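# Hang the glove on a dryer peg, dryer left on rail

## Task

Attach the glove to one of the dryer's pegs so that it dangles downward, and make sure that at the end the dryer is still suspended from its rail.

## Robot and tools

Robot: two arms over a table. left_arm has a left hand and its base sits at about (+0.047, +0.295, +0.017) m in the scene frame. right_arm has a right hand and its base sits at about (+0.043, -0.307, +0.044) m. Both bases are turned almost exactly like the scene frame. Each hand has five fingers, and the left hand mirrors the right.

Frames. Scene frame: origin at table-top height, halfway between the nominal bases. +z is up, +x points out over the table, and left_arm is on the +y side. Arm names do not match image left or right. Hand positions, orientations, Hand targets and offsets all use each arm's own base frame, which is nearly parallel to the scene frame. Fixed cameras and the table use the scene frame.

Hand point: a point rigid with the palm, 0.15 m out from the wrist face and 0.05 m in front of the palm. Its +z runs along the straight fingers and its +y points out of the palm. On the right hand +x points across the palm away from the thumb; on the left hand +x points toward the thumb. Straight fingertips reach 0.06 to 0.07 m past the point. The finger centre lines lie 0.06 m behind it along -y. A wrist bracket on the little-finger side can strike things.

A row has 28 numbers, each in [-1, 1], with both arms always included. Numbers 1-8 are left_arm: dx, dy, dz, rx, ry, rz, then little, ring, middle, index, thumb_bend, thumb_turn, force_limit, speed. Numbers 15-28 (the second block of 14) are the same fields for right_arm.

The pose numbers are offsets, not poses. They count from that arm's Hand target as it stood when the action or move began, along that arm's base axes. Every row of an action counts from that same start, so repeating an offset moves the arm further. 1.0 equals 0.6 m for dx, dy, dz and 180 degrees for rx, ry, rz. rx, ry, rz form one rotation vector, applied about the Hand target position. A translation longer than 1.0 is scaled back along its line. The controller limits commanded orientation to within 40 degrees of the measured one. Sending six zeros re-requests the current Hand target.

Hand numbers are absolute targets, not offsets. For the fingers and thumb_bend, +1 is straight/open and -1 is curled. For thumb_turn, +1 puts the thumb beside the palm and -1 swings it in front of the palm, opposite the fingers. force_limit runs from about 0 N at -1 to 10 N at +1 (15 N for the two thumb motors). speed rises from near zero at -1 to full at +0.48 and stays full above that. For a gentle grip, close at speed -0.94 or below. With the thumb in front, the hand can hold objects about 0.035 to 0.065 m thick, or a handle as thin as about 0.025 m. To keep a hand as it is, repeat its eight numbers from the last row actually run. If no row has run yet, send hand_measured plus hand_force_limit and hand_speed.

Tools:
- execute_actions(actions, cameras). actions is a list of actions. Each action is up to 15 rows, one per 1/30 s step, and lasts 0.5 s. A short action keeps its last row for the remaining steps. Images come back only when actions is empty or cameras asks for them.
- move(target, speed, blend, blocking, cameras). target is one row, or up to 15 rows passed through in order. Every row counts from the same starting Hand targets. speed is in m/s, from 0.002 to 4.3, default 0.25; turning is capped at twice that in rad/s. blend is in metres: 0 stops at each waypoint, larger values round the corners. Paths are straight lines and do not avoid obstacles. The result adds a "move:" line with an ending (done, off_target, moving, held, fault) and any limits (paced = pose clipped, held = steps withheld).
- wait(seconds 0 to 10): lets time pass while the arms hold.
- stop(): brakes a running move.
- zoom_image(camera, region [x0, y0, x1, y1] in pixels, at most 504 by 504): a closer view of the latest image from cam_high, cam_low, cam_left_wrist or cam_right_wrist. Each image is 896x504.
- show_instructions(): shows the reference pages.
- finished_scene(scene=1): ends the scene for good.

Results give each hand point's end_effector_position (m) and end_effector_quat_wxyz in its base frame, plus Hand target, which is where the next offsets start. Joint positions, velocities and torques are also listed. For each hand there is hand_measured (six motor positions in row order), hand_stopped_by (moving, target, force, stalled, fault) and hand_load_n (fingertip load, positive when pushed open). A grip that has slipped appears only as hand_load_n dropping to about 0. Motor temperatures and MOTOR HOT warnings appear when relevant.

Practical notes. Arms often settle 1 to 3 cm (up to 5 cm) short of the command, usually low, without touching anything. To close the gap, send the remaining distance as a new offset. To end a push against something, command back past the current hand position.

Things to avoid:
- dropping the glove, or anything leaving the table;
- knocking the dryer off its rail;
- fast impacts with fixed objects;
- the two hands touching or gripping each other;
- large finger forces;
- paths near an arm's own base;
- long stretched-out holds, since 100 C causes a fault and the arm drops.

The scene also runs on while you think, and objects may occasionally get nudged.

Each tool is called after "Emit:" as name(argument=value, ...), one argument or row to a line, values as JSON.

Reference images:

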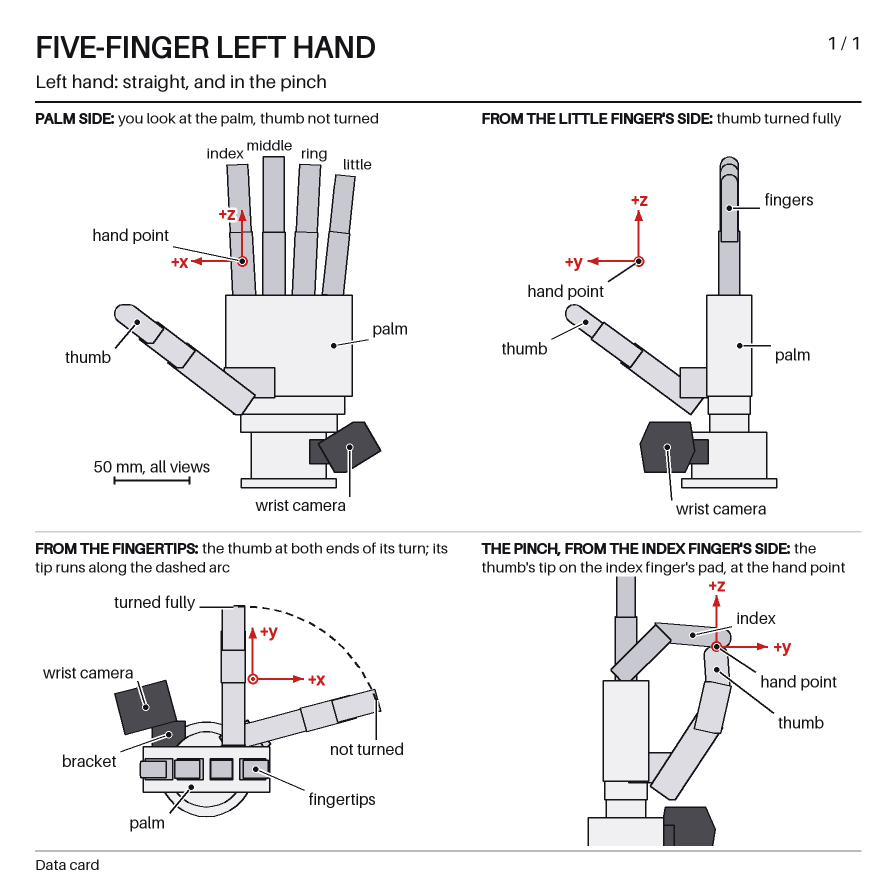

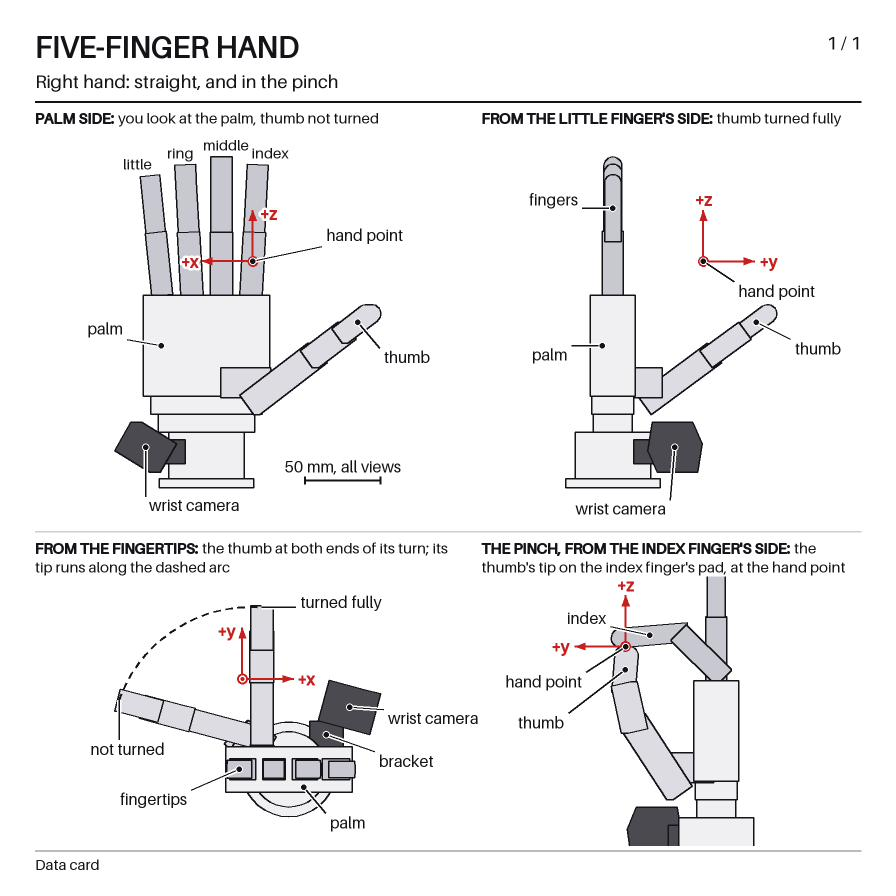

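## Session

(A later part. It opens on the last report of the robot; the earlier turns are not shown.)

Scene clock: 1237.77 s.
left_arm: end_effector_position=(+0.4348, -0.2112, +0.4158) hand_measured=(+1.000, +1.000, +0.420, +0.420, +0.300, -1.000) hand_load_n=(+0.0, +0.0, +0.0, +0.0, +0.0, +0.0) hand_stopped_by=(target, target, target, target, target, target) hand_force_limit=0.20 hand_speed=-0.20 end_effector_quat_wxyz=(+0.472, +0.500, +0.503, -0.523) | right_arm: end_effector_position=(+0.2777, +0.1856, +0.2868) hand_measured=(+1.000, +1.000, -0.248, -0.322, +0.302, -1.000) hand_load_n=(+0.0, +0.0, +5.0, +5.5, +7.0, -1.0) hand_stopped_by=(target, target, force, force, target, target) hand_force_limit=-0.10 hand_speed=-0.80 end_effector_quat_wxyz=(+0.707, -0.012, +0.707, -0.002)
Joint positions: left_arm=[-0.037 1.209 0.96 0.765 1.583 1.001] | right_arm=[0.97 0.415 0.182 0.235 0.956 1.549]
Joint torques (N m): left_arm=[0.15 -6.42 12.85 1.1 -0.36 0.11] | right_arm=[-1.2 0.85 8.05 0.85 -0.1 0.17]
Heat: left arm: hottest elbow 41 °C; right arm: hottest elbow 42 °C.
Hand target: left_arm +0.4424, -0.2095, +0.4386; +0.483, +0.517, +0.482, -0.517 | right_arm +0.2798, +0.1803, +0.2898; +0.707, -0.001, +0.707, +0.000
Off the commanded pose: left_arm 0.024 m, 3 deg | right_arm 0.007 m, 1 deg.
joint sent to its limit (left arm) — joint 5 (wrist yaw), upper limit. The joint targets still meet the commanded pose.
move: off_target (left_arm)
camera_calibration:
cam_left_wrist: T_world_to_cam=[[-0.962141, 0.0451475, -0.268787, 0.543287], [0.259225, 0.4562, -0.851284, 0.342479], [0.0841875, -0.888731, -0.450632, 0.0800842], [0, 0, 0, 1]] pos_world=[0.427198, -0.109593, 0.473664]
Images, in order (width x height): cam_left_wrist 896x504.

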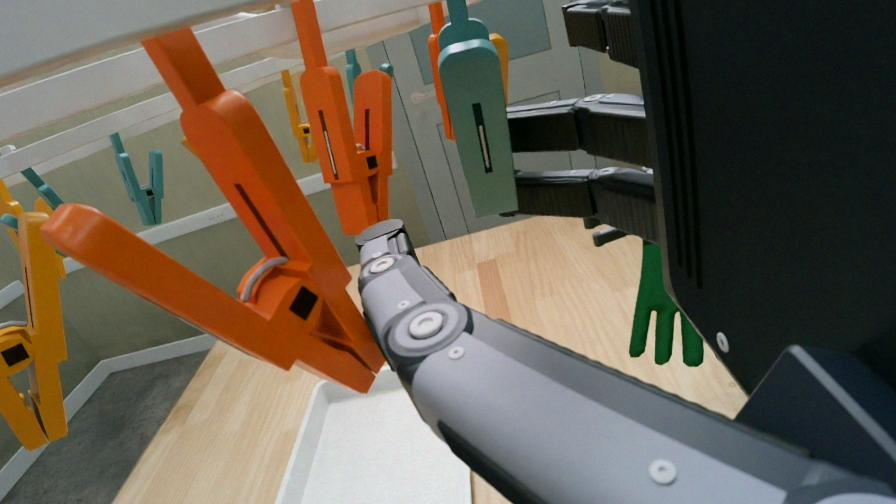

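Emit:
move(
  target=[
    [-0.02,0,0.05,0,0,0,1,1,0.42,0.42,0.3,-1,0.2,-0.2,0,0,0,0,0,0,1,1,-0.5,-0.5,0.3,-1,-0.1,-0.8],
  ],
  speed=0.04,
  cameras=["cam_left_wrist"],
)

Emit:
zoom_image(
  camera="cam_left_wrist",
  region=[330, 80, 570, 300],
)

Scene clock: 1244.20 s.
left_arm: end_effector_position=(+0.4286, -0.2110, +0.4376) hand_measured=(+1.000, +1.000, +0.420, +0.420, +0.300, -1.000) hand_load_n=(+0.0, +0.0, +0.0, +0.0, +0.0, +0.0) hand_stopped_by=(target, target, target, target, target, target) hand_force_limit=0.20 hand_speed=-0.20 end_effector_quat_wxyz=(+0.473, +0.501, +0.502, -0.522) | right_arm: end_effector_position=(+0.2777, +0.1856, +0.2868) hand_measured=(+1.000, +1.000, -0.248, -0.322, +0.302, -1.000) hand_load_n=(+0.0, +0.0, +5.0, +5.0, +7.5, -1.0) hand_stopped_by=(target, target, force, force, target, target) hand_force_limit=-0.10 hand_speed=-0.80 end_effector_quat_wxyz=(+0.707, -0.012, +0.707, -0.002)
Joint positions: left_arm=[-0.037 1.18 0.992 0.725 1.583 0.984] | right_arm=[0.97 0.415 0.182 0.235 0.956 1.549]
Joint torques (N m): left_arm=[0.09 -7.3 13.53 0.9 -0.38 -0.09] | right_arm=[-1.26 0.67 8.23 0.88 -0.09 0.14]
Heat: left arm: hottest elbow 41 °C; right arm: hottest elbow 42 °C.
Hand target: left_arm +0.4304, -0.2095, +0.4687; +0.483, +0.517, +0.482, -0.517 | right_arm +0.2798, +0.1803, +0.2898; +0.707, -0.001, +0.707, +0.000
Off the commanded pose: left_arm 0.031 m, 3 deg | right_arm 0.007 m, 1 deg.
joint sent to its limit (left arm) — joint 5 (wrist yaw), upper limit. The joint targets still meet the commanded pose.
move: off_target (left_arm)
camera_calibration:
cam_left_wrist: T_world_to_cam=[[-0.961003, 0.0449977, -0.272852, 0.544396], [0.262745, 0.456287, -0.850157, 0.360604], [0.0862434, -0.888694, -0.450316, 0.0896166], [0, 0, 0, 1]] pos_world=[0.420691, -0.109393, 0.495465]
Images, in order (width x height): cam_left_wrist 896x504.

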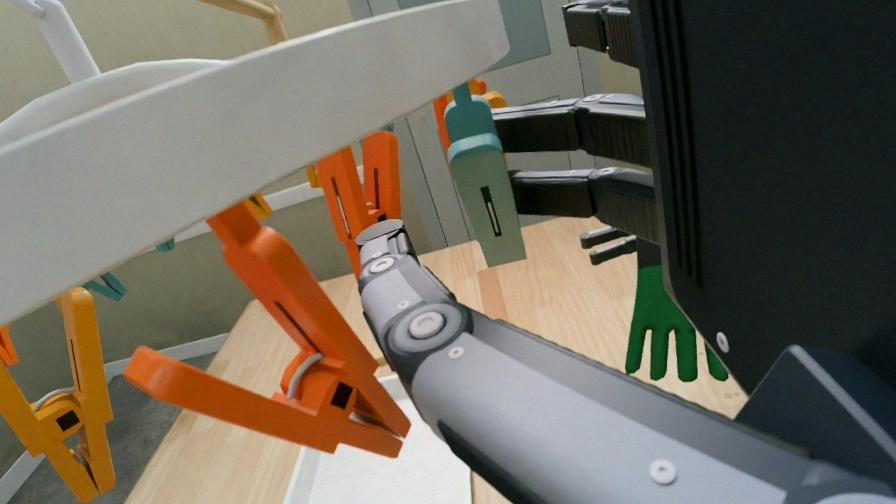

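Scaled by 2.100 from the camera's 896x504 image, which has a finer 1280x720 frame.

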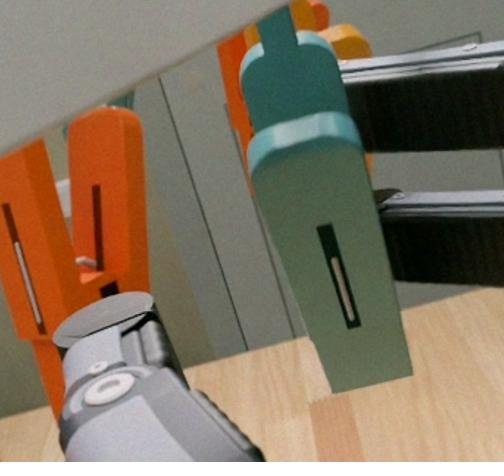

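Emit:
move(
  target=[
    [0.02,0,0.016,0,0,0,1,1,0.42,0.42,0.3,-1,0.2,-0.2,0,0,0,0,0,0,1,1,-0.5,-0.5,0.3,-1,-0.1,-0.8],
  ],
  speed=0.04,
  cameras=["cam_left_wrist"],
)

Emit:
zoom_image(
  camera="cam_left_wrist",
  region=[330, 80, 570, 300],
)

Scene clock: 1249.70 s.
left_arm: end_effector_position=(+0.4360, -0.2112, +0.4525) hand_measured=(+1.000, +1.000, +0.420, +0.420, +0.300, -1.000) hand_load_n=(+0.0, +0.0, +0.0, +0.0, +0.0, +0.0) hand_stopped_by=(target, target, target, target, target, target) hand_force_limit=0.20 hand_speed=-0.20 end_effector_quat_wxyz=(+0.475, +0.503, +0.500, -0.520) | right_arm: end_effector_position=(+0.2777, +0.1856, +0.2868) hand_measured=(+1.000, +1.000, -0.248, -0.322, +0.302, -1.000) hand_load_n=(+0.0, +0.0, +5.5, +5.5, +7.5, -1.0) hand_stopped_by=(target, target, force, force, target, target) hand_force_limit=-0.10 hand_speed=-0.80 end_effector_quat_wxyz=(+0.707, -0.012, +0.707, -0.002)
Joint positions: left_arm=[-0.037 1.194 1.04 0.7 1.584 0.983] | right_arm=[0.97 0.415 0.182 0.235 0.956 1.549]
Joint torques (N m): left_arm=[0.21 -6.36 13.64 0.84 -0.4 -0.03] | right_arm=[-1.44 1.32 8.14 0.84 -0.1 0.15]
Heat: left arm: hottest elbow 42 °C; right arm: hottest elbow 42 °C.
Hand target: left_arm +0.4424, -0.2095, +0.4782; +0.483, +0.517, +0.482, -0.517 | right_arm +0.2798, +0.1803, +0.2898; +0.707, -0.001, +0.707, +0.000
Off the commanded pose: left_arm 0.027 m, 3 deg | right_arm 0.007 m, 1 deg.
joint sent to its limit (left arm) — joint 5 (wrist yaw), upper limit. The joint targets still meet the commanded pose.
move: off_target (left_arm)
camera_calibration:
cam_left_wrist: T_world_to_cam=[[-0.95866, 0.0453413, -0.28092, 0.558317], [0.270061, 0.456036, -0.847996, 0.367229], [0.0896605, -0.888805, -0.449429, 0.0934866], [0, 0, 0, 1]] pos_world=[0.427679, -0.109693, 0.510267]
Images, in order (width x height): cam_left_wrist 896x504.

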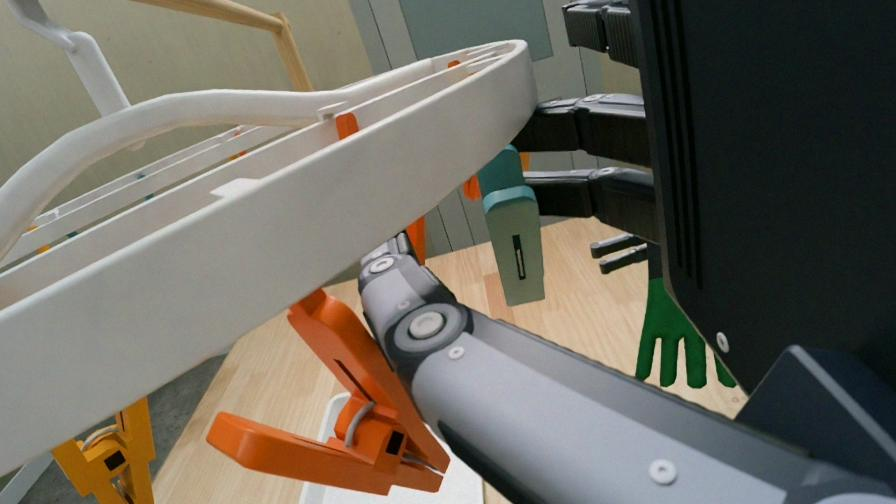

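Scaled by 2.100 from the camera's 896x504 image, which has a finer 1280x720 frame.

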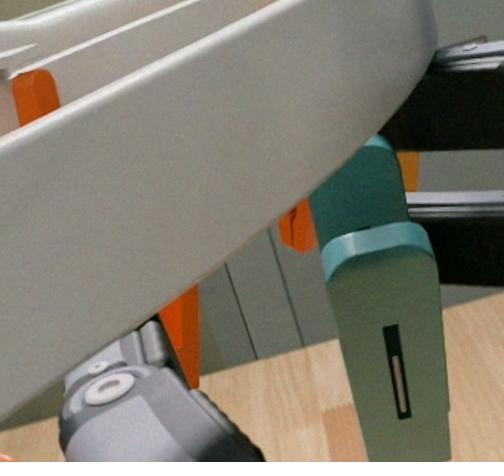

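Emit:
move(
  target=[
    [0.006,0,-0.066,0,0,0,1,1,0.42,0.42,0.3,-1,0.2,-0.2,0,0,0,0,0,0,1,1,-0.5,-0.5,0.3,-1,-0.1,-0.8],
  ],
  speed=0.04,
  cameras=["cam_left_wrist"],
)

Emit:
zoom_image(
  camera="cam_left_wrist",
  region=[330, 80, 570, 300],
)

Scene clock: 1255.60 s.
left_arm: end_effector_position=(+0.4436, -0.2116, +0.4438) hand_measured=(+1.000, +1.000, +0.420, +0.420, +0.300, -1.000) hand_load_n=(+0.0, +0.0, +0.0, +0.0, +0.0, +0.5) hand_stopped_by=(target, target, target, target, target, target) hand_force_limit=0.20 hand_speed=-0.20 end_effector_quat_wxyz=(+0.487, +0.514, +0.489, -0.510) | right_arm: end_effector_position=(+0.2777, +0.1856, +0.2868) hand_measured=(+1.000, +1.000, -0.248, -0.322, +0.302, -1.000) hand_load_n=(+0.0, +0.5, +5.5, +5.5, +7.5, -1.0) hand_stopped_by=(target, target, force, force, target, target) hand_force_limit=-0.10 hand_speed=-0.80 end_effector_quat_wxyz=(+0.707, -0.012, +0.707, -0.002)
Joint positions: left_arm=[-0.037 1.214 1.029 0.708 1.584 1.048] | right_arm=[0.97 0.415 0.182 0.235 0.956 1.549]
Joint torques (N m): left_arm=[0.09 -6.59 8.36 1.09 -0.38 0.1] | right_arm=[-1.2 1.08 8.14 0.84 -0.09 0.15]
Heat: left arm: hottest elbow 42 °C; right arm: hottest elbow 42 °C.
Hand target: left_arm +0.4460, -0.2095, +0.4386; +0.483, +0.517, +0.482, -0.517 | right_arm +0.2798, +0.1803, +0.2898; +0.707, -0.001, +0.707, +0.000
Off the commanded pose: left_arm 0.006 m, 1 deg | right_arm 0.007 m, 1 deg.
joint sent to its limit (left arm) — joint 5 (wrist yaw), upper limit. The joint targets still meet the commanded pose.
move: done
camera_calibration:
cam_left_wrist: T_world_to_cam=[[-0.945788, 0.045032, -0.321648, 0.575407], [0.306182, 0.45398, -0.836752, 0.336474], [0.108341, -0.889873, -0.443157, 0.0772855], [0, 0, 0, 1]] pos_world=[0.432817, -0.10989, 0.500874]
Images, in order (width x height): cam_left_wrist 896x504.

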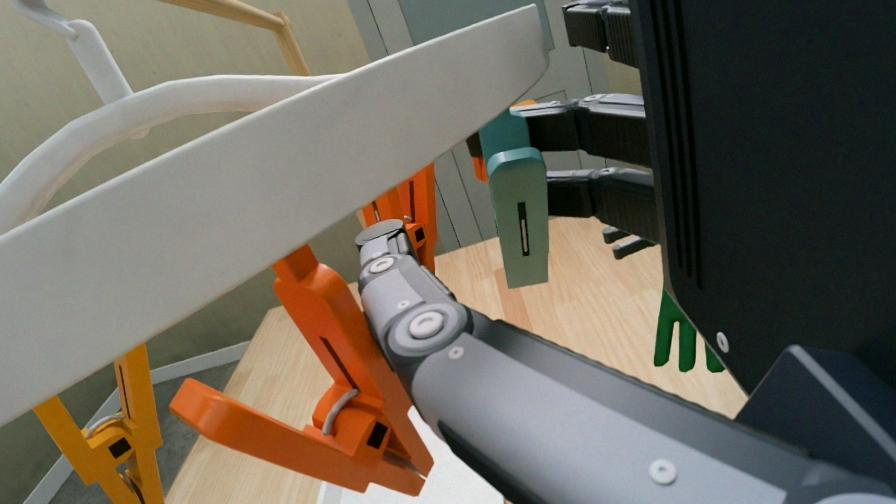

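Scaled by 2.100 from the camera's 896x504 image, which has a finer 1280x720 frame.

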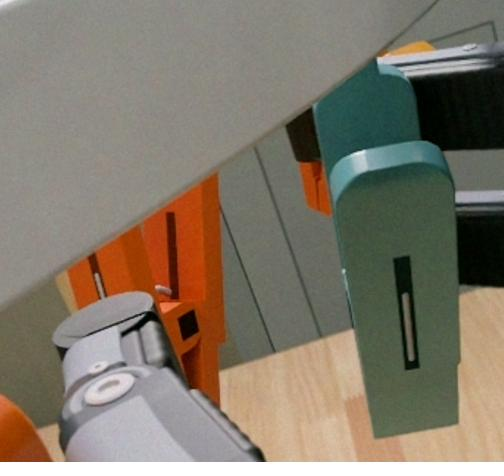

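Emit:
move(
  target=[
    [0,0,0,0,0,0,1,1,0.42,0.42,-0.5,-1,0.2,-0.4,0,0,0,0,0,0,1,1,-0.5,-0.5,0.3,-1,-0.1,-0.8],
  ],
  speed=0.04,
  cameras=["cam_left_wrist"],
)

Emit:
zoom_image(
  camera="cam_left_wrist",
  region=[390, 80, 630, 300],
)

Scene clock: 1262.13 s.
left_arm: end_effector_position=(+0.4435, -0.2116, +0.4438) hand_measured=(+1.000, +1.000, +0.420, +0.420, -0.496, -1.000) hand_load_n=(+0.0, +0.0, +1.5, +0.5, +8.0, +2.5) hand_stopped_by=(target, target, target, target, target, target) hand_force_limit=0.20 hand_speed=-0.40 end_effector_quat_wxyz=(+0.487, +0.514, +0.489, -0.510) | right_arm: end_effector_position=(+0.2777, +0.1856, +0.2868) hand_measured=(+1.000, +1.000, -0.248, -0.322, +0.302, -1.000) hand_load_n=(+0.0, +0.0, +5.0, +5.0, +7.0, -1.0) hand_stopped_by=(target, target, force, force, target, target) hand_force_limit=-0.10 hand_speed=-0.80 end_effector_quat_wxyz=(+0.707, -0.012, +0.707, -0.002)
Joint positions: left_arm=[-0.037 1.214 1.029 0.708 1.584 1.049] | right_arm=[0.97 0.415 0.182 0.235 0.956 1.549]
Joint torques (N m): left_arm=[0.09 -6.48 8.31 1.25 -0.4 0.07] | right_arm=[-1.14 0.79 8.17 0.95 -0.09 0.16]
Heat: left arm: hottest elbow 41 °C; right arm: hottest elbow 42 °C.
Hand target: left_arm +0.4460, -0.2099, +0.4386; +0.487, +0.513, +0.490, -0.509 (not the last commanded pose) | right_arm +0.2798, +0.1803, +0.2898; +0.707, -0.001, +0.707, +0.000
Off the commanded pose: left_arm 0.006 m, 1 deg | right_arm 0.007 m, 1 deg.
move: done
camera_calibration:
cam_left_wrist: T_world_to_cam=[[-0.945521, 0.0453765, -0.322384, 0.575603], [0.306972, 0.454082, -0.836407, 0.336002], [0.108436, -0.889804, -0.443274, 0.0773216], [0, 0, 0, 1]] pos_world=[0.432717, -0.10989, 0.500874]
Images, in order (width x height): cam_left_wrist 896x504.

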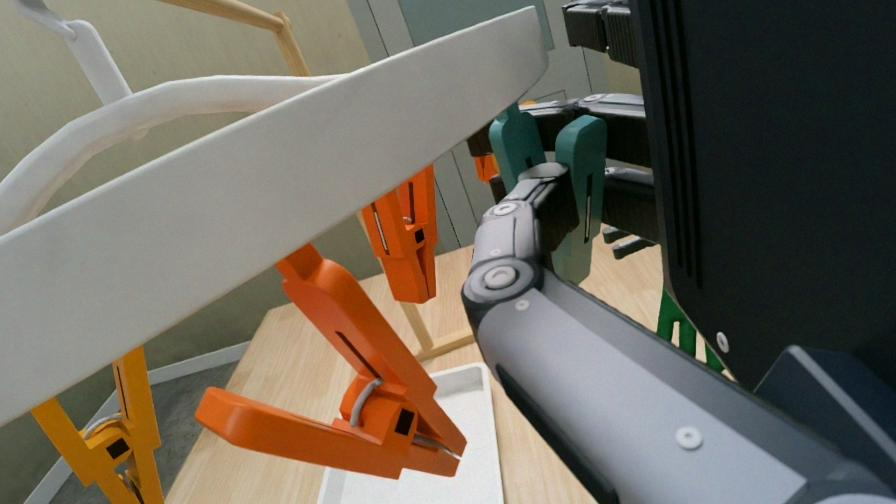

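Scaled by 2.100 from the camera's 896x504 image, which has a finer 1280x720 frame.

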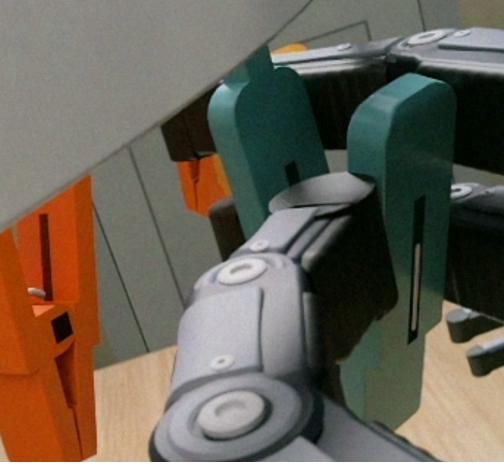

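Emit:
move(
  target=[
    [0,0,0,0,0,0,1,1,0.6,0.6,0.3,-1,0.2,-0.2,0,0,0,0,0,0,1,1,-0.5,-0.5,0.3,-1,-0.1,-0.8],
    [-0.045,0.008,0,0,0,0,1,1,0.6,0.6,0.3,-1,0.2,-0.2,0,0,0,0,0,0,1,1,-0.5,-0.5,0.3,-1,-0.1,-0.8],
    [-0.026,0.013,0.05,0,0,0,1,1,0.6,0.6,0.3,-1,0.2,-0.2,0,0,0,0,0,0,1,1,-0.5,-0.5,0.3,-1,-0.1,-0.8],
  ],
  speed=0.05,
  cameras=["cam_left_wrist"],
)

Emit:
zoom_image(
  camera="cam_left_wrist",
  region=[390, 80, 630, 300],
)

Scene clock: 1285.23 s.
left_arm: end_effector_position=(+0.4228, -0.2054, +0.4440) hand_measured=(+1.000, +1.000, +0.600, +0.600, +0.300, -1.000) hand_load_n=(+0.0, +0.0, +0.0, +0.0, +0.0, +0.5) hand_stopped_by=(target, target, target, target, target, target) hand_force_limit=0.20 hand_speed=-0.20 end_effector_quat_wxyz=(+0.481, +0.502, +0.501, -0.515) | right_arm: end_effector_position=(+0.2777, +0.1856, +0.2868) hand_measured=(+1.000, +1.000, -0.248, -0.322, +0.302, -1.000) hand_load_n=(+0.0, +0.0, +5.0, +5.5, +7.0, -1.0) hand_stopped_by=(target, target, force, force, target, target) hand_force_limit=-0.10 hand_speed=-0.80 end_effector_quat_wxyz=(+0.707, -0.012, +0.707, -0.002)
Joint positions: left_arm=[-0.024 1.149 0.987 0.673 1.584 1.028] | right_arm=[0.97 0.415 0.182 0.235 0.956 1.549]
Joint torques (N m): left_arm=[0.38 -5.66 13.65 0.83 -0.4 -0.12] | right_arm=[-1.26 0.97 8.16 0.92 -0.09 0.16]
Heat: left arm: hottest elbow 40 °C; right arm: hottest elbow 43 °C.
Hand target: left_arm +0.4304, -0.2020, +0.4685; +0.487, +0.513, +0.490, -0.509 | right_arm +0.2798, +0.1803, +0.2898; +0.707, -0.001, +0.707, +0.000
Off the commanded pose: left_arm 0.026 m, 2 deg | right_arm 0.007 m, 1 deg.
joint sent to its limit (left arm) — joint 5 (wrist yaw), upper limit. The joint targets still meet the commanded pose.
move: off_target (left_arm)
camera_calibration:
cam_left_wrist: T_world_to_cam=[[-0.956529, 0.0336715, -0.289688, 0.543533], [0.2723, 0.458804, -0.845785, 0.359605], [0.104431, -0.887899, -0.448028, 0.0894251], [0, 0, 0, 1]] pos_world=[0.412646, -0.103889, 0.501669]
Images, in order (width x height): cam_left_wrist 896x504.

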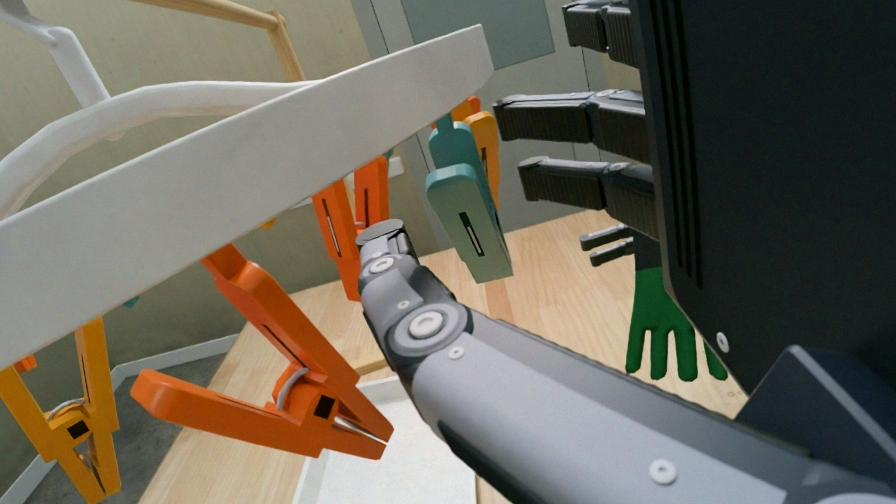

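Scaled by 2.100 from the camera's 896x504 image, which has a finer 1280x720 frame.

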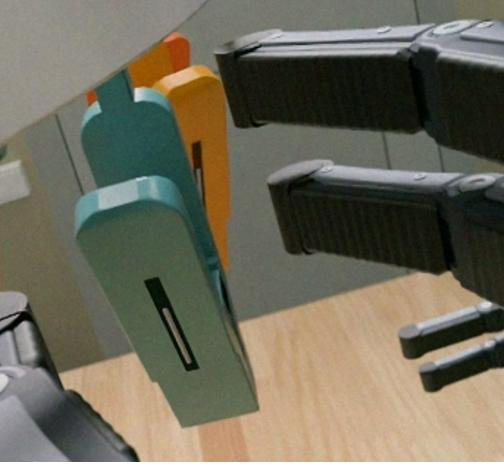

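Emit:
move(
  target=[
    [0.02,0,0.016,0,0,0,1,1,0.6,0.6,0.3,-1,0.2,-0.2,0,0,0,0,0,0,1,1,-0.5,-0.5,0.3,-1,-0.1,-0.8],
    [0.027,0,-0.05,0,0,0,1,1,0.6,0.6,0.3,-1,0.2,-0.2,0,0,0,0,0,0,1,1,-0.5,-0.5,0.3,-1,-0.1,-0.8],
  ],
  speed=0.04,
  cameras=["cam_left_wrist"],
)

Emit:
zoom_image(
  camera="cam_left_wrist",
  region=[390, 80, 630, 300],
)

Scene clock: 1292.07 s.
left_arm: end_effector_position=(+0.4434, -0.2056, +0.4431) hand_measured=(+1.000, +1.000, +0.600, +0.600, +0.300, -1.000) hand_load_n=(+0.0, +0.0, +0.0, +0.0, +0.0, +0.5) hand_stopped_by=(target, target, target, target, target, target) hand_force_limit=0.20 hand_speed=-0.20 end_effector_quat_wxyz=(+0.488, +0.509, +0.494, -0.508) | right_arm: end_effector_position=(+0.2777, +0.1856, +0.2868) hand_measured=(+1.000, +1.000, -0.248, -0.322, +0.302, -1.000) hand_load_n=(+0.0, +0.0, +5.5, +5.5, +7.5, -1.0) hand_stopped_by=(target, target, force, force, target, target) hand_force_limit=-0.10 hand_speed=-0.80 end_effector_quat_wxyz=(+0.707, -0.012, +0.707, -0.002)
Joint positions: left_arm=[-0.023 1.203 1.024 0.673 1.584 1.072] | right_arm=[0.97 0.415 0.182 0.235 0.956 1.549]
Joint torques (N m): left_arm=[0.38 -6.53 8.35 1.35 -0.38 0.11] | right_arm=[-1.32 1.08 8.14 0.84 -0.1 0.14]
Heat: left arm: hottest elbow 41 °C; right arm: hottest elbow 43 °C.
Hand target: left_arm +0.4466, -0.2020, +0.4385; +0.487, +0.513, +0.490, -0.509 | right_arm +0.2798, +0.1803, +0.2898; +0.707, -0.001, +0.707, +0.000
Off the commanded pose: left_arm 0.007 m, 1 deg | right_arm 0.007 m, 1 deg.
joint sent to its limit (left arm) — joint 5 (wrist yaw), upper limit. The joint targets still meet the commanded pose.
move: done
camera_calibration:
cam_left_wrist: T_world_to_cam=[[-0.948, 0.0328236, -0.316573, 0.570946], [0.295804, 0.457947, -0.838323, 0.339341], [0.117457, -0.888374, -0.443843, 0.0789679], [0, 0, 0, 1]] pos_world=[0.431603, -0.103987, 0.500273]
Images, in order (width x height): cam_left_wrist 896x504.

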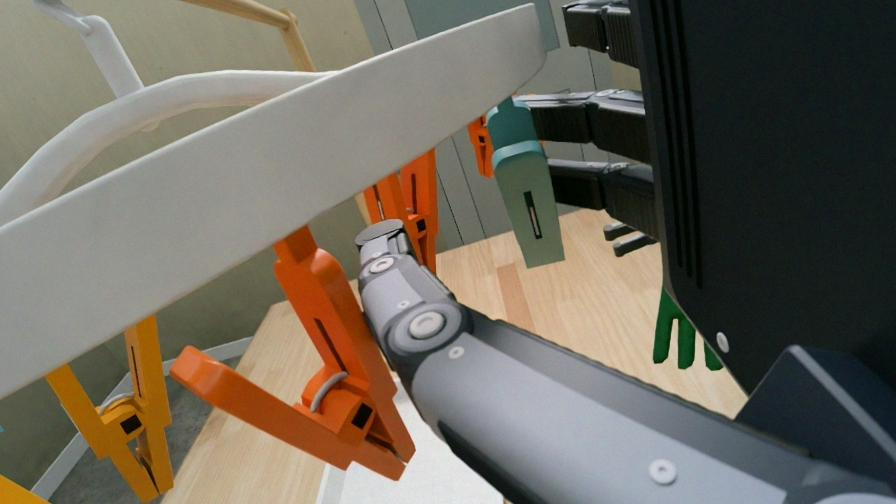

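Scaled by 2.100 from the camera's 896x504 image, which has a finer 1280x720 frame.

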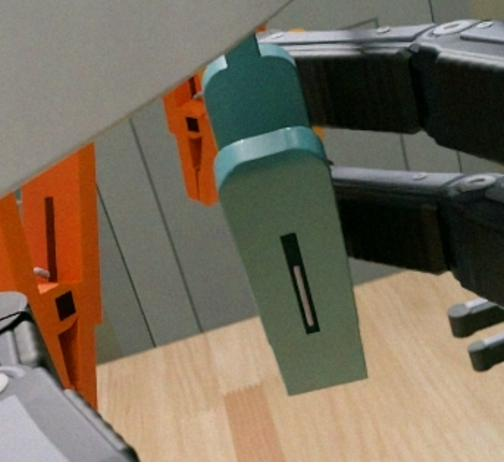

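Emit:
move(
  target=[
    [0,0,0,0,0,0,1,1,0.6,0.6,-0.3,-1,0.0,-0.4,0,0,0,0,0,0,1,1,-0.5,-0.5,0.3,-1,-0.1,-0.8],
  ],
  speed=0.04,
  cameras=["cam_left_wrist"],
)

Emit:
zoom_image(
  camera="cam_left_wrist",
  region=[390, 80, 630, 300],
)

Scene clock: 1297.07 s.
left_arm: end_effector_position=(+0.4434, -0.2056, +0.4432) hand_measured=(+1.000, +1.000, +0.600, +0.600, -0.300, -1.000) hand_load_n=(+0.0, +0.0, +0.0, +0.0, +0.0, +0.5) hand_stopped_by=(target, target, target, target, target, target) hand_force_limit=0.00 hand_speed=-0.40 end_effector_quat_wxyz=(+0.489, +0.509, +0.494, -0.508) | right_arm: end_effector_position=(+0.2777, +0.1856, +0.2868) hand_measured=(+1.000, +1.000, -0.248, -0.322, +0.302, -1.000) hand_load_n=(+0.0, +0.0, +5.0, +5.5, +7.5, -1.0) hand_stopped_by=(target, target, force, force, target, target) hand_force_limit=-0.10 hand_speed=-0.80 end_effector_quat_wxyz=(+0.707, -0.012, +0.707, -0.002)
Joint positions: left_arm=[-0.023 1.203 1.024 0.673 1.584 1.072] | right_arm=[0.97 0.415 0.182 0.235 0.956 1.549]
Joint torques (N m): left_arm=[0.26 -6.42 8.35 1.32 -0.38 0.1] | right_arm=[-1.2 1.03 8.14 0.85 -0.08 0.14]
Heat: left arm: hottest elbow 41 °C; right arm: hottest elbow 43 °C.
Hand target: left_arm +0.4465, -0.2024, +0.4385; +0.491, +0.509, +0.494, -0.505 (not the last commanded pose) | right_arm +0.2798, +0.1803, +0.2898; +0.707, -0.001, +0.707, +0.000
Off the commanded pose: left_arm 0.007 m, 1 deg | right_arm 0.007 m, 1 deg.
move: done
camera_calibration:
cam_left_wrist: T_world_to_cam=[[-0.947895, 0.0328876, -0.31688, 0.571092], [0.296101, 0.457962, -0.83821, 0.339242], [0.117552, -0.888363, -0.443838, 0.0789699], [0, 0, 0, 1]] pos_world=[0.431603, -0.103988, 0.500373]
Images, in order (width x height): cam_left_wrist 896x504.

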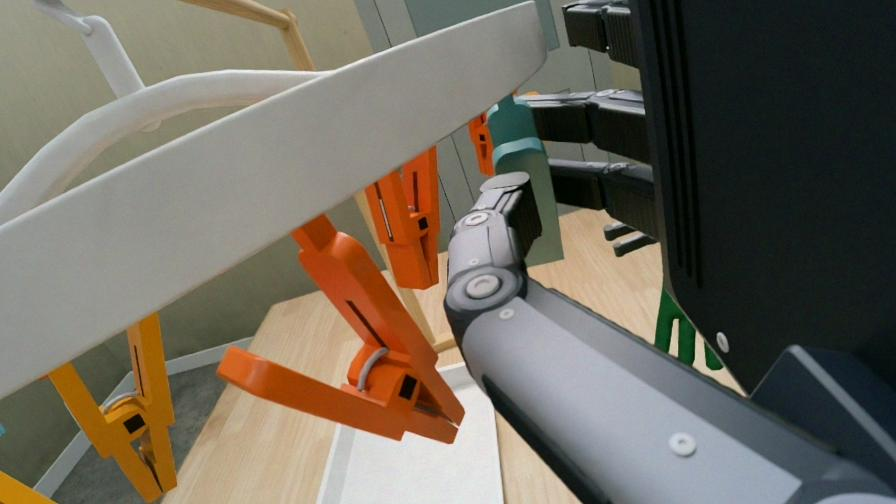

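Scaled by 2.100 from the camera's 896x504 image, which has a finer 1280x720 frame.

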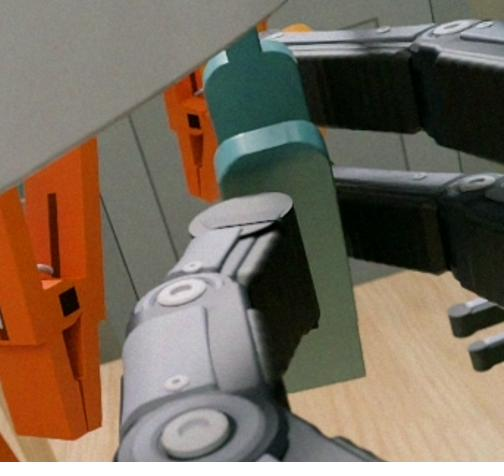

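Emit:
move(
  target=[
    [0,0,0,0,0,0,1,1,0.6,0.6,-0.45,-1,0.0,-0.4,0,0,0,0,0,0,1,1,-0.5,-0.5,0.3,-1,-0.1,-0.8],
    [0,0,0,0,0,0,1,1,0.35,0.35,-0.45,-1,0.0,-0.6,0,0,0,0,0,0,1,1,-0.5,-0.5,0.3,-1,-0.1,-0.8],
  ],
  speed=0.04,
  cameras=["cam_left_wrist"],
)

Emit:
zoom_image(
  camera="cam_left_wrist",
  region=[390, 80, 630, 300],
)

Scene clock: 1301.37 s.
left_arm: end_effector_position=(+0.4434, -0.2056, +0.4432) hand_measured=(+1.000, +1.000, +0.350, +0.350, -0.450, -1.000) hand_load_n=(+0.0, +0.0, +0.0, +0.0, +0.0, +0.0) hand_stopped_by=(target, target, target, target, target, target) hand_force_limit=0.00 hand_speed=-0.60 end_effector_quat_wxyz=(+0.489, +0.509, +0.494, -0.508) | right_arm: end_effector_position=(+0.2777, +0.1856, +0.2868) hand_measured=(+1.000, +1.000, -0.248, -0.322, +0.302, -1.000) hand_load_n=(+0.0, +0.0, +5.0, +5.0, +7.0, -1.0) hand_stopped_by=(target, target, force, force, target, target) hand_force_limit=-0.10 hand_speed=-0.80 end_effector_quat_wxyz=(+0.707, -0.012, +0.707, -0.002)
Joint positions: left_arm=[-0.023 1.203 1.024 0.673 1.584 1.072] | right_arm=[0.97 0.415 0.182 0.235 0.956 1.549]
Joint torques (N m): left_arm=[0.44 -6.53 8.35 1.32 -0.37 0.1] | right_arm=[-1.44 0.67 8.18 0.79 -0.09 0.14]
Heat: left arm: hottest elbow 41 °C; right arm: hottest elbow 43 °C.
Hand target: left_arm +0.4466, -0.2024, +0.4385; +0.491, +0.509, +0.494, -0.505 | right_arm +0.2798, +0.1803, +0.2898; +0.707, -0.001, +0.707, +0.000
Off the commanded pose: left_arm 0.007 m, 0 deg | right_arm 0.007 m, 1 deg.
move: done
camera_calibration:
cam_left_wrist: T_world_to_cam=[[-0.947747, 0.0328844, -0.317322, 0.571249], [0.296496, 0.457926, -0.83809, 0.339008], [0.11775, -0.888382, -0.443748, 0.0788377], [0, 0, 0, 1]] pos_world=[0.431602, -0.103988, 0.500373]
Images, in order (width x height): cam_left_wrist 896x504.

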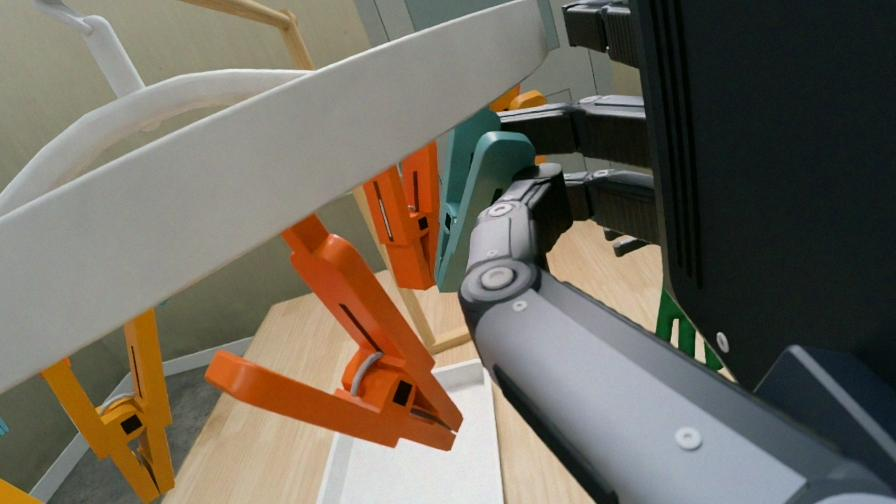

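Scaled by 2.100 from the camera's 896x504 image, which has a finer 1280x720 frame.

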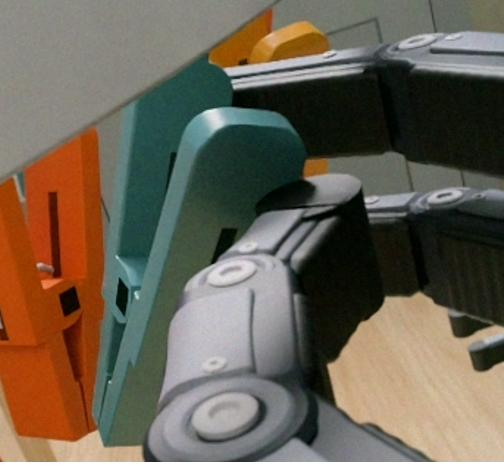

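Emit:
move(
  target=[
    [0,0,0,0,0,0,1,1,0.6,0.6,-0.45,-1,0.0,-0.2,0,0,0,0,0,0,1,1,-0.5,-0.5,0.3,-1,-0.1,-0.8],
    [0,0,0,0,0,0,1,1,0.6,0.6,0.3,-1,0.0,-0.2,0,0,0,0,0,0,1,1,-0.5,-0.5,0.3,-1,-0.1,-0.8],
    [-0.1,0,-0.04,0,0,0,1,1,0.6,1,0.3,-1,0.0,-0.2,0,0,0,0,0,0,1,1,-0.5,-0.5,0.3,-1,-0.1,-0.8],
    [-0.1,0,-0.045,-0.0085,-0.25,0,1,1,0.6,1,0.3,-1,0.0,-0.2,0,0,0,0,0,0,1,1,-0.5,-0.5,0.3,-1,-0.1,-0.8],
  ],
  speed=[0.05,0.05,0.08,0.2],
  cameras=["cam_left_wrist","cam_high"],
)

Scene clock: 1350.83 s.
left_arm: end_effector_position=(+0.3846, -0.2043, +0.4148) hand_measured=(+1.000, +1.000, +0.600, +1.000, +0.300, -1.000) hand_load_n=(+0.0, +0.0, +0.0, +0.0, +0.0, +0.0) hand_stopped_by=(target, target, target, target, target, target) hand_force_limit=0.00 hand_speed=-0.20 end_effector_quat_wxyz=(+0.646, +0.659, +0.264, -0.281) | right_arm: end_effector_position=(+0.2777, +0.1856, +0.2868) hand_measured=(+1.000, +1.000, -0.248, -0.322, +0.302, -1.000) hand_load_n=(+0.0, +0.0, +5.5, +5.0, +7.0, -1.0) hand_stopped_by=(target, target, force, force, target, target) hand_force_limit=-0.10 hand_speed=-0.80 end_effector_quat_wxyz=(+0.707, -0.012, +0.707, -0.002)
Joint positions: left_arm=[-0.023 1.137 0.711 1.183 1.58 1.593] | right_arm=[0.97 0.415 0.182 0.235 0.956 1.549]
Joint torques (N m): left_arm=[0.09 -4.84 7.6 1.18 -0.84 0.08] | right_arm=[-1.49 0.91 8.1 0.8 -0.09 0.14]
Heat: left arm: hottest elbow 39 °C; right arm: hottest elbow 43 °C.
Hand target: left_arm +0.3865, -0.2024, +0.4117; +0.650, +0.657, +0.262, -0.278 | right_arm +0.2798, +0.1803, +0.2898; +0.707, -0.001, +0.707, +0.000
Off the commanded pose: left_arm 0.004 m, 1 deg | right_arm 0.007 m, 1 deg.
move: done
camera_calibration:
cam_left_wrist: T_world_to_cam=[[-0.44784, 0.0170177, -0.893952, 0.550109], [0.805705, 0.441168, -0.395234, -0.0509181], [0.387657, -0.897263, -0.211284, -0.127782], [0, 0, 0, 1]] pos_world=[0.336921, -0.101552, 0.444648]
Images, in order (width x height): cam_high 896x504, cam_left_wrist 896x504.

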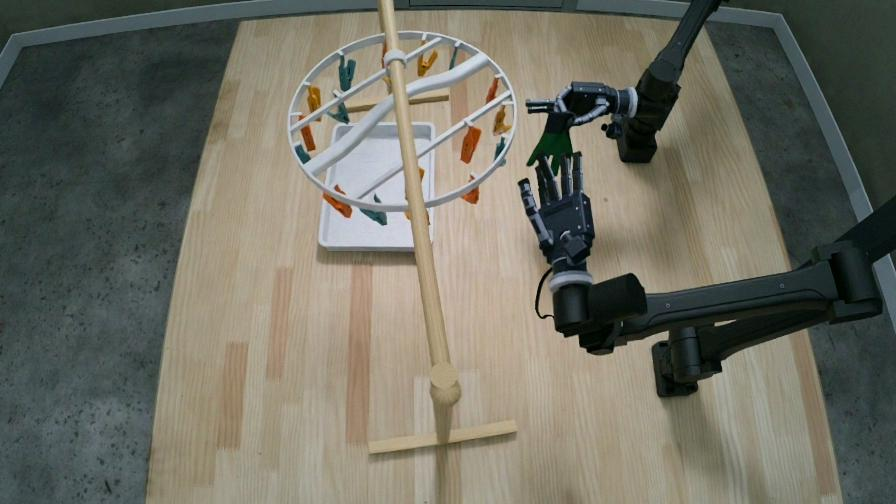

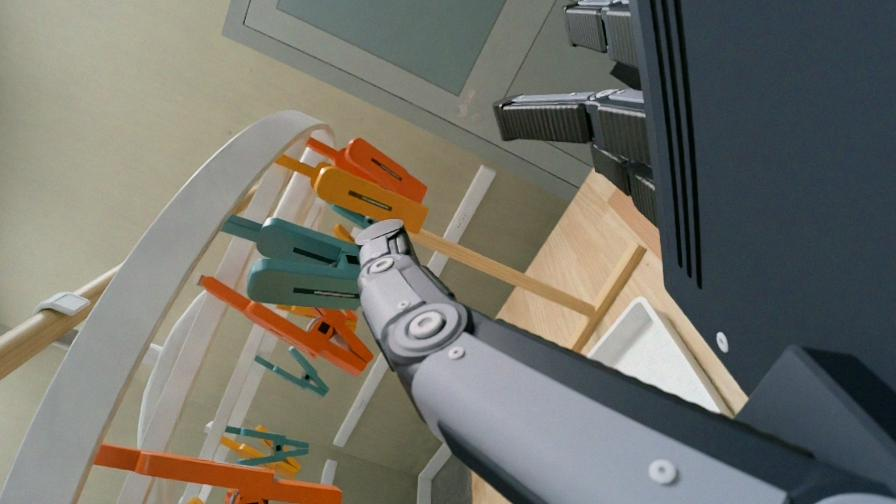

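Emit:
execute_actions(
  actions=[],
)

Scene clock: 1373.20 s.
left_arm: end_effector_position=(+0.3846, -0.2043, +0.4148) hand_measured=(+1.000, +1.000, +0.600, +1.000, +0.300, -1.000) hand_load_n=(+0.0, +0.0, +0.0, +0.0, +0.0, +0.0) hand_stopped_by=(target, target, target, target, target, target) hand_force_limit=0.00 hand_speed=-0.20 end_effector_quat_wxyz=(+0.646, +0.659, +0.263, -0.281) | right_arm: end_effector_position=(+0.2777, +0.1856, +0.2868) hand_measured=(+1.000, +1.000, -0.248, -0.322, +0.302, -1.000) hand_load_n=(+0.0, +0.0, +5.0, +5.5, +7.5, -1.0) hand_stopped_by=(target, target, force, force, target, target) hand_force_limit=-0.10 hand_speed=-0.80 end_effector_quat_wxyz=(+0.707, -0.012, +0.707, -0.002)
Joint positions: left_arm=[-0.023 1.137 0.711 1.183 1.58 1.593] | right_arm=[0.97 0.415 0.182 0.235 0.956 1.549]
Joint velocities: within noise
Joint torques (N m): left_arm=[0.09 -4.78 7.57 1.18 -0.85 0.09] | right_arm=[-1.38 0.79 8.24 0.92 -0.08 0.11]
Motor temperatures (°C): left_arm=[31 29 39 29 27 27] | right_arm=[26 34 43 29 28 26]
Heat: left arm: hottest elbow 39 °C; right arm: hottest elbow 43 °C.
Hand target: left_arm +0.3865, -0.2024, +0.4117; +0.650, +0.657, +0.262, -0.278 | right_arm +0.2798, +0.1803, +0.2898; +0.707, -0.001, +0.707, +0.000
Off the commanded pose: left_arm 0.004 m, 1 deg | right_arm 0.007 m, 1 deg.
camera_calibration:
cam_left_wrist: T_world_to_cam=[[-0.447161, 0.0170009, -0.894292, 0.550028], [0.805991, 0.441193, -0.394622, -0.0512835], [0.387846, -0.897251, -0.210987, -0.127977], [0, 0, 0, 1]] pos_world=[0.336921, -0.101552, 0.444647]
cam_right_wrist: T_world_to_cam=[[0.00702981, 0.961347, -0.275249, -0.103467], [-0.541271, 0.235104, 0.807311, -0.12687], [0.840819, 0.143309, 0.522002, -0.293656], [0, 0, 0, 1]] pos_world=[0.178968, 0.171379, 0.227234]

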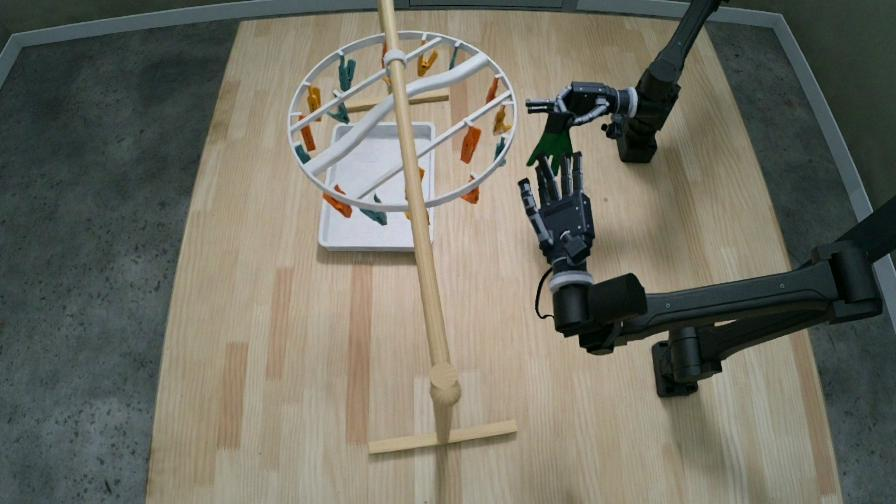

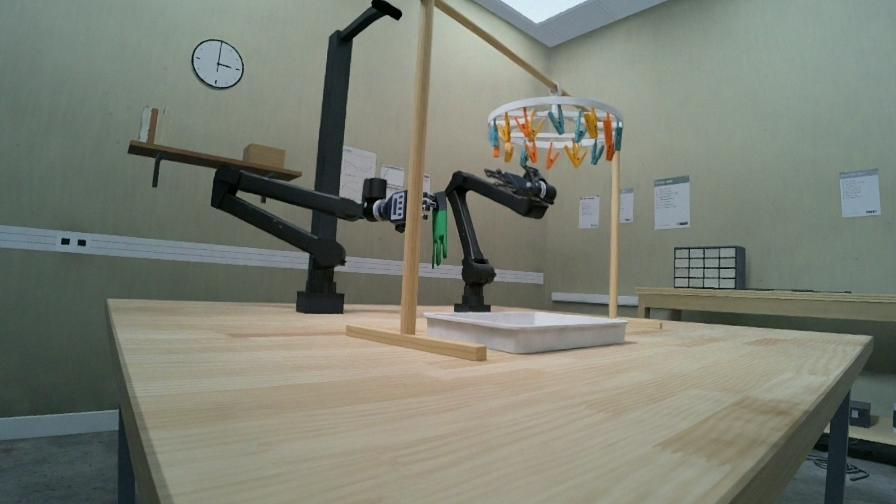

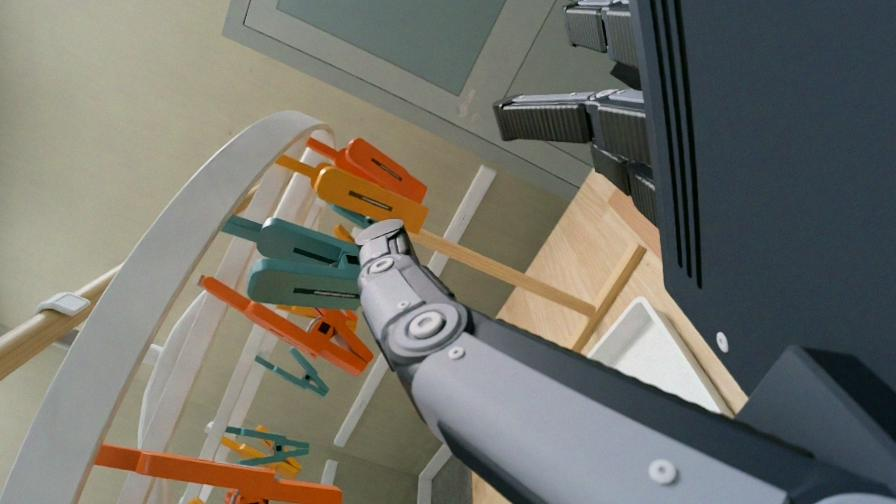

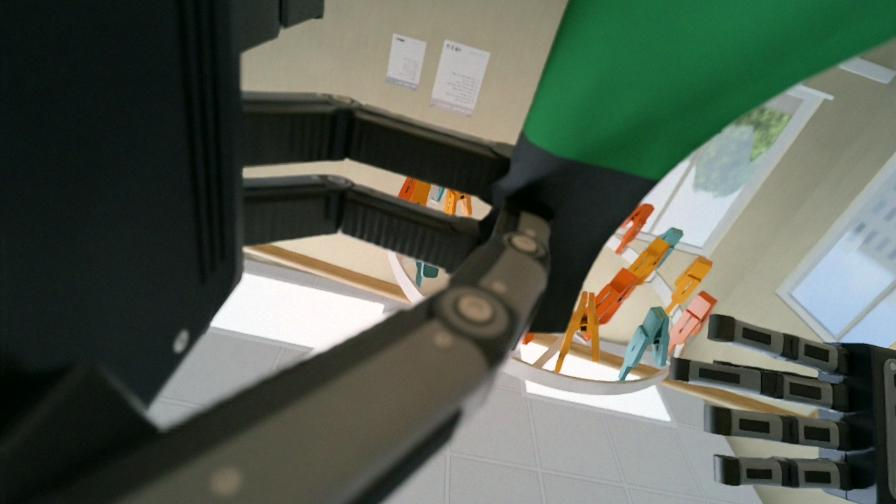

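Emit:
move(
  target=[0,0,0.05,0,0.25,0,1,1,0.6,1,0.0,-1,0.0,-0.2,0,0,0,0,0,0,1,1,-0.5,-0.5,0.3,-1,-0.1,-0.8],
  speed=0.06,
  cameras=["cam_left_wrist"],
)

Scene clock: 1601.03 s.
left_arm: end_effector_position=(+0.3830, -0.2035, +0.4094) hand_measured=(+1.000, +1.000, +0.600, +1.000, +0.000, -1.000) hand_load_n=(+0.0, +0.0, +0.0, +0.0, +0.0, +0.5) hand_stopped_by=(target, target, target, target, target, target) hand_force_limit=0.00 hand_speed=-0.20 end_effector_quat_wxyz=(+0.483, +0.491, +0.508, -0.518) | right_arm: end_effector_position=(+0.2777, +0.1856, +0.2868) hand_measured=(+1.000, +1.000, -0.248, -0.322, +0.302, -1.000) hand_load_n=(+0.0, +0.0, +5.5, +5.5, +7.0, -1.0) hand_stopped_by=(target, target, force, force, target, target) hand_force_limit=-0.10 hand_speed=-0.80 end_effector_quat_wxyz=(+0.707, -0.012, +0.707, -0.002)
Joint positions: left_arm=[-0.023 1.04 0.824 0.684 1.565 1.051] | right_arm=[0.97 0.415 0.182 0.235 0.956 1.549]
Joint torques (N m): left_arm=[-0.03 -5.48 13.61 0.96 -0.6 -0.12] | right_arm=[-1.32 0.79 8.18 0.88 -0.09 0.18]
Heat: left arm: hottest elbow 39 °C; right arm: hottest elbow 43 °C.
Hand target: left_arm +0.3865, -0.2024, +0.4417; +0.500, +0.501, +0.491, -0.509 | right_arm +0.2798, +0.1803, +0.2898; +0.707, -0.001, +0.707, +0.000
Off the commanded pose: left_arm 0.032 m, 3 deg | right_arm 0.007 m, 1 deg.
move: off_target (left_arm)
camera_calibration:
cam_left_wrist: T_world_to_cam=[[-0.962265, 0.0140512, -0.271752, 0.486259], [0.248037, 0.456011, -0.854712, 0.352653], [0.111912, -0.889863, -0.442288, 0.0741392], [0, 0, 0, 1]] pos_world=[0.372142, -0.101672, 0.466349]
Images, in order (width x height): cam_left_wrist 896x504.

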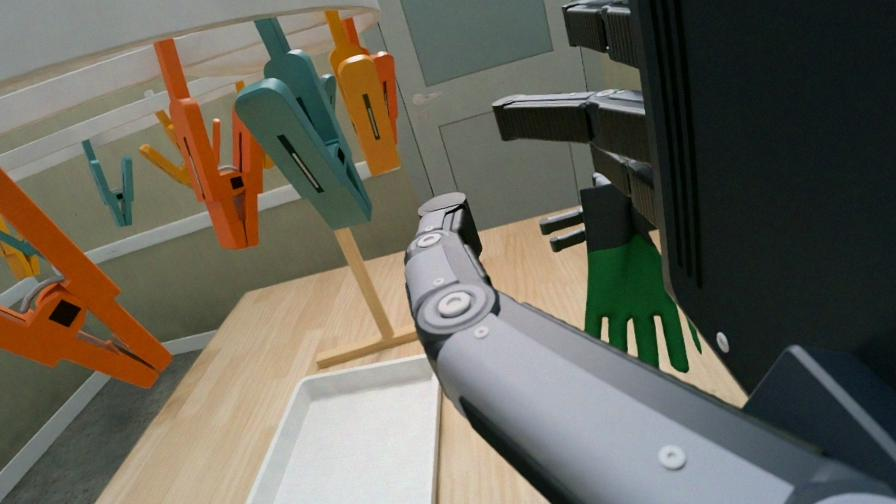

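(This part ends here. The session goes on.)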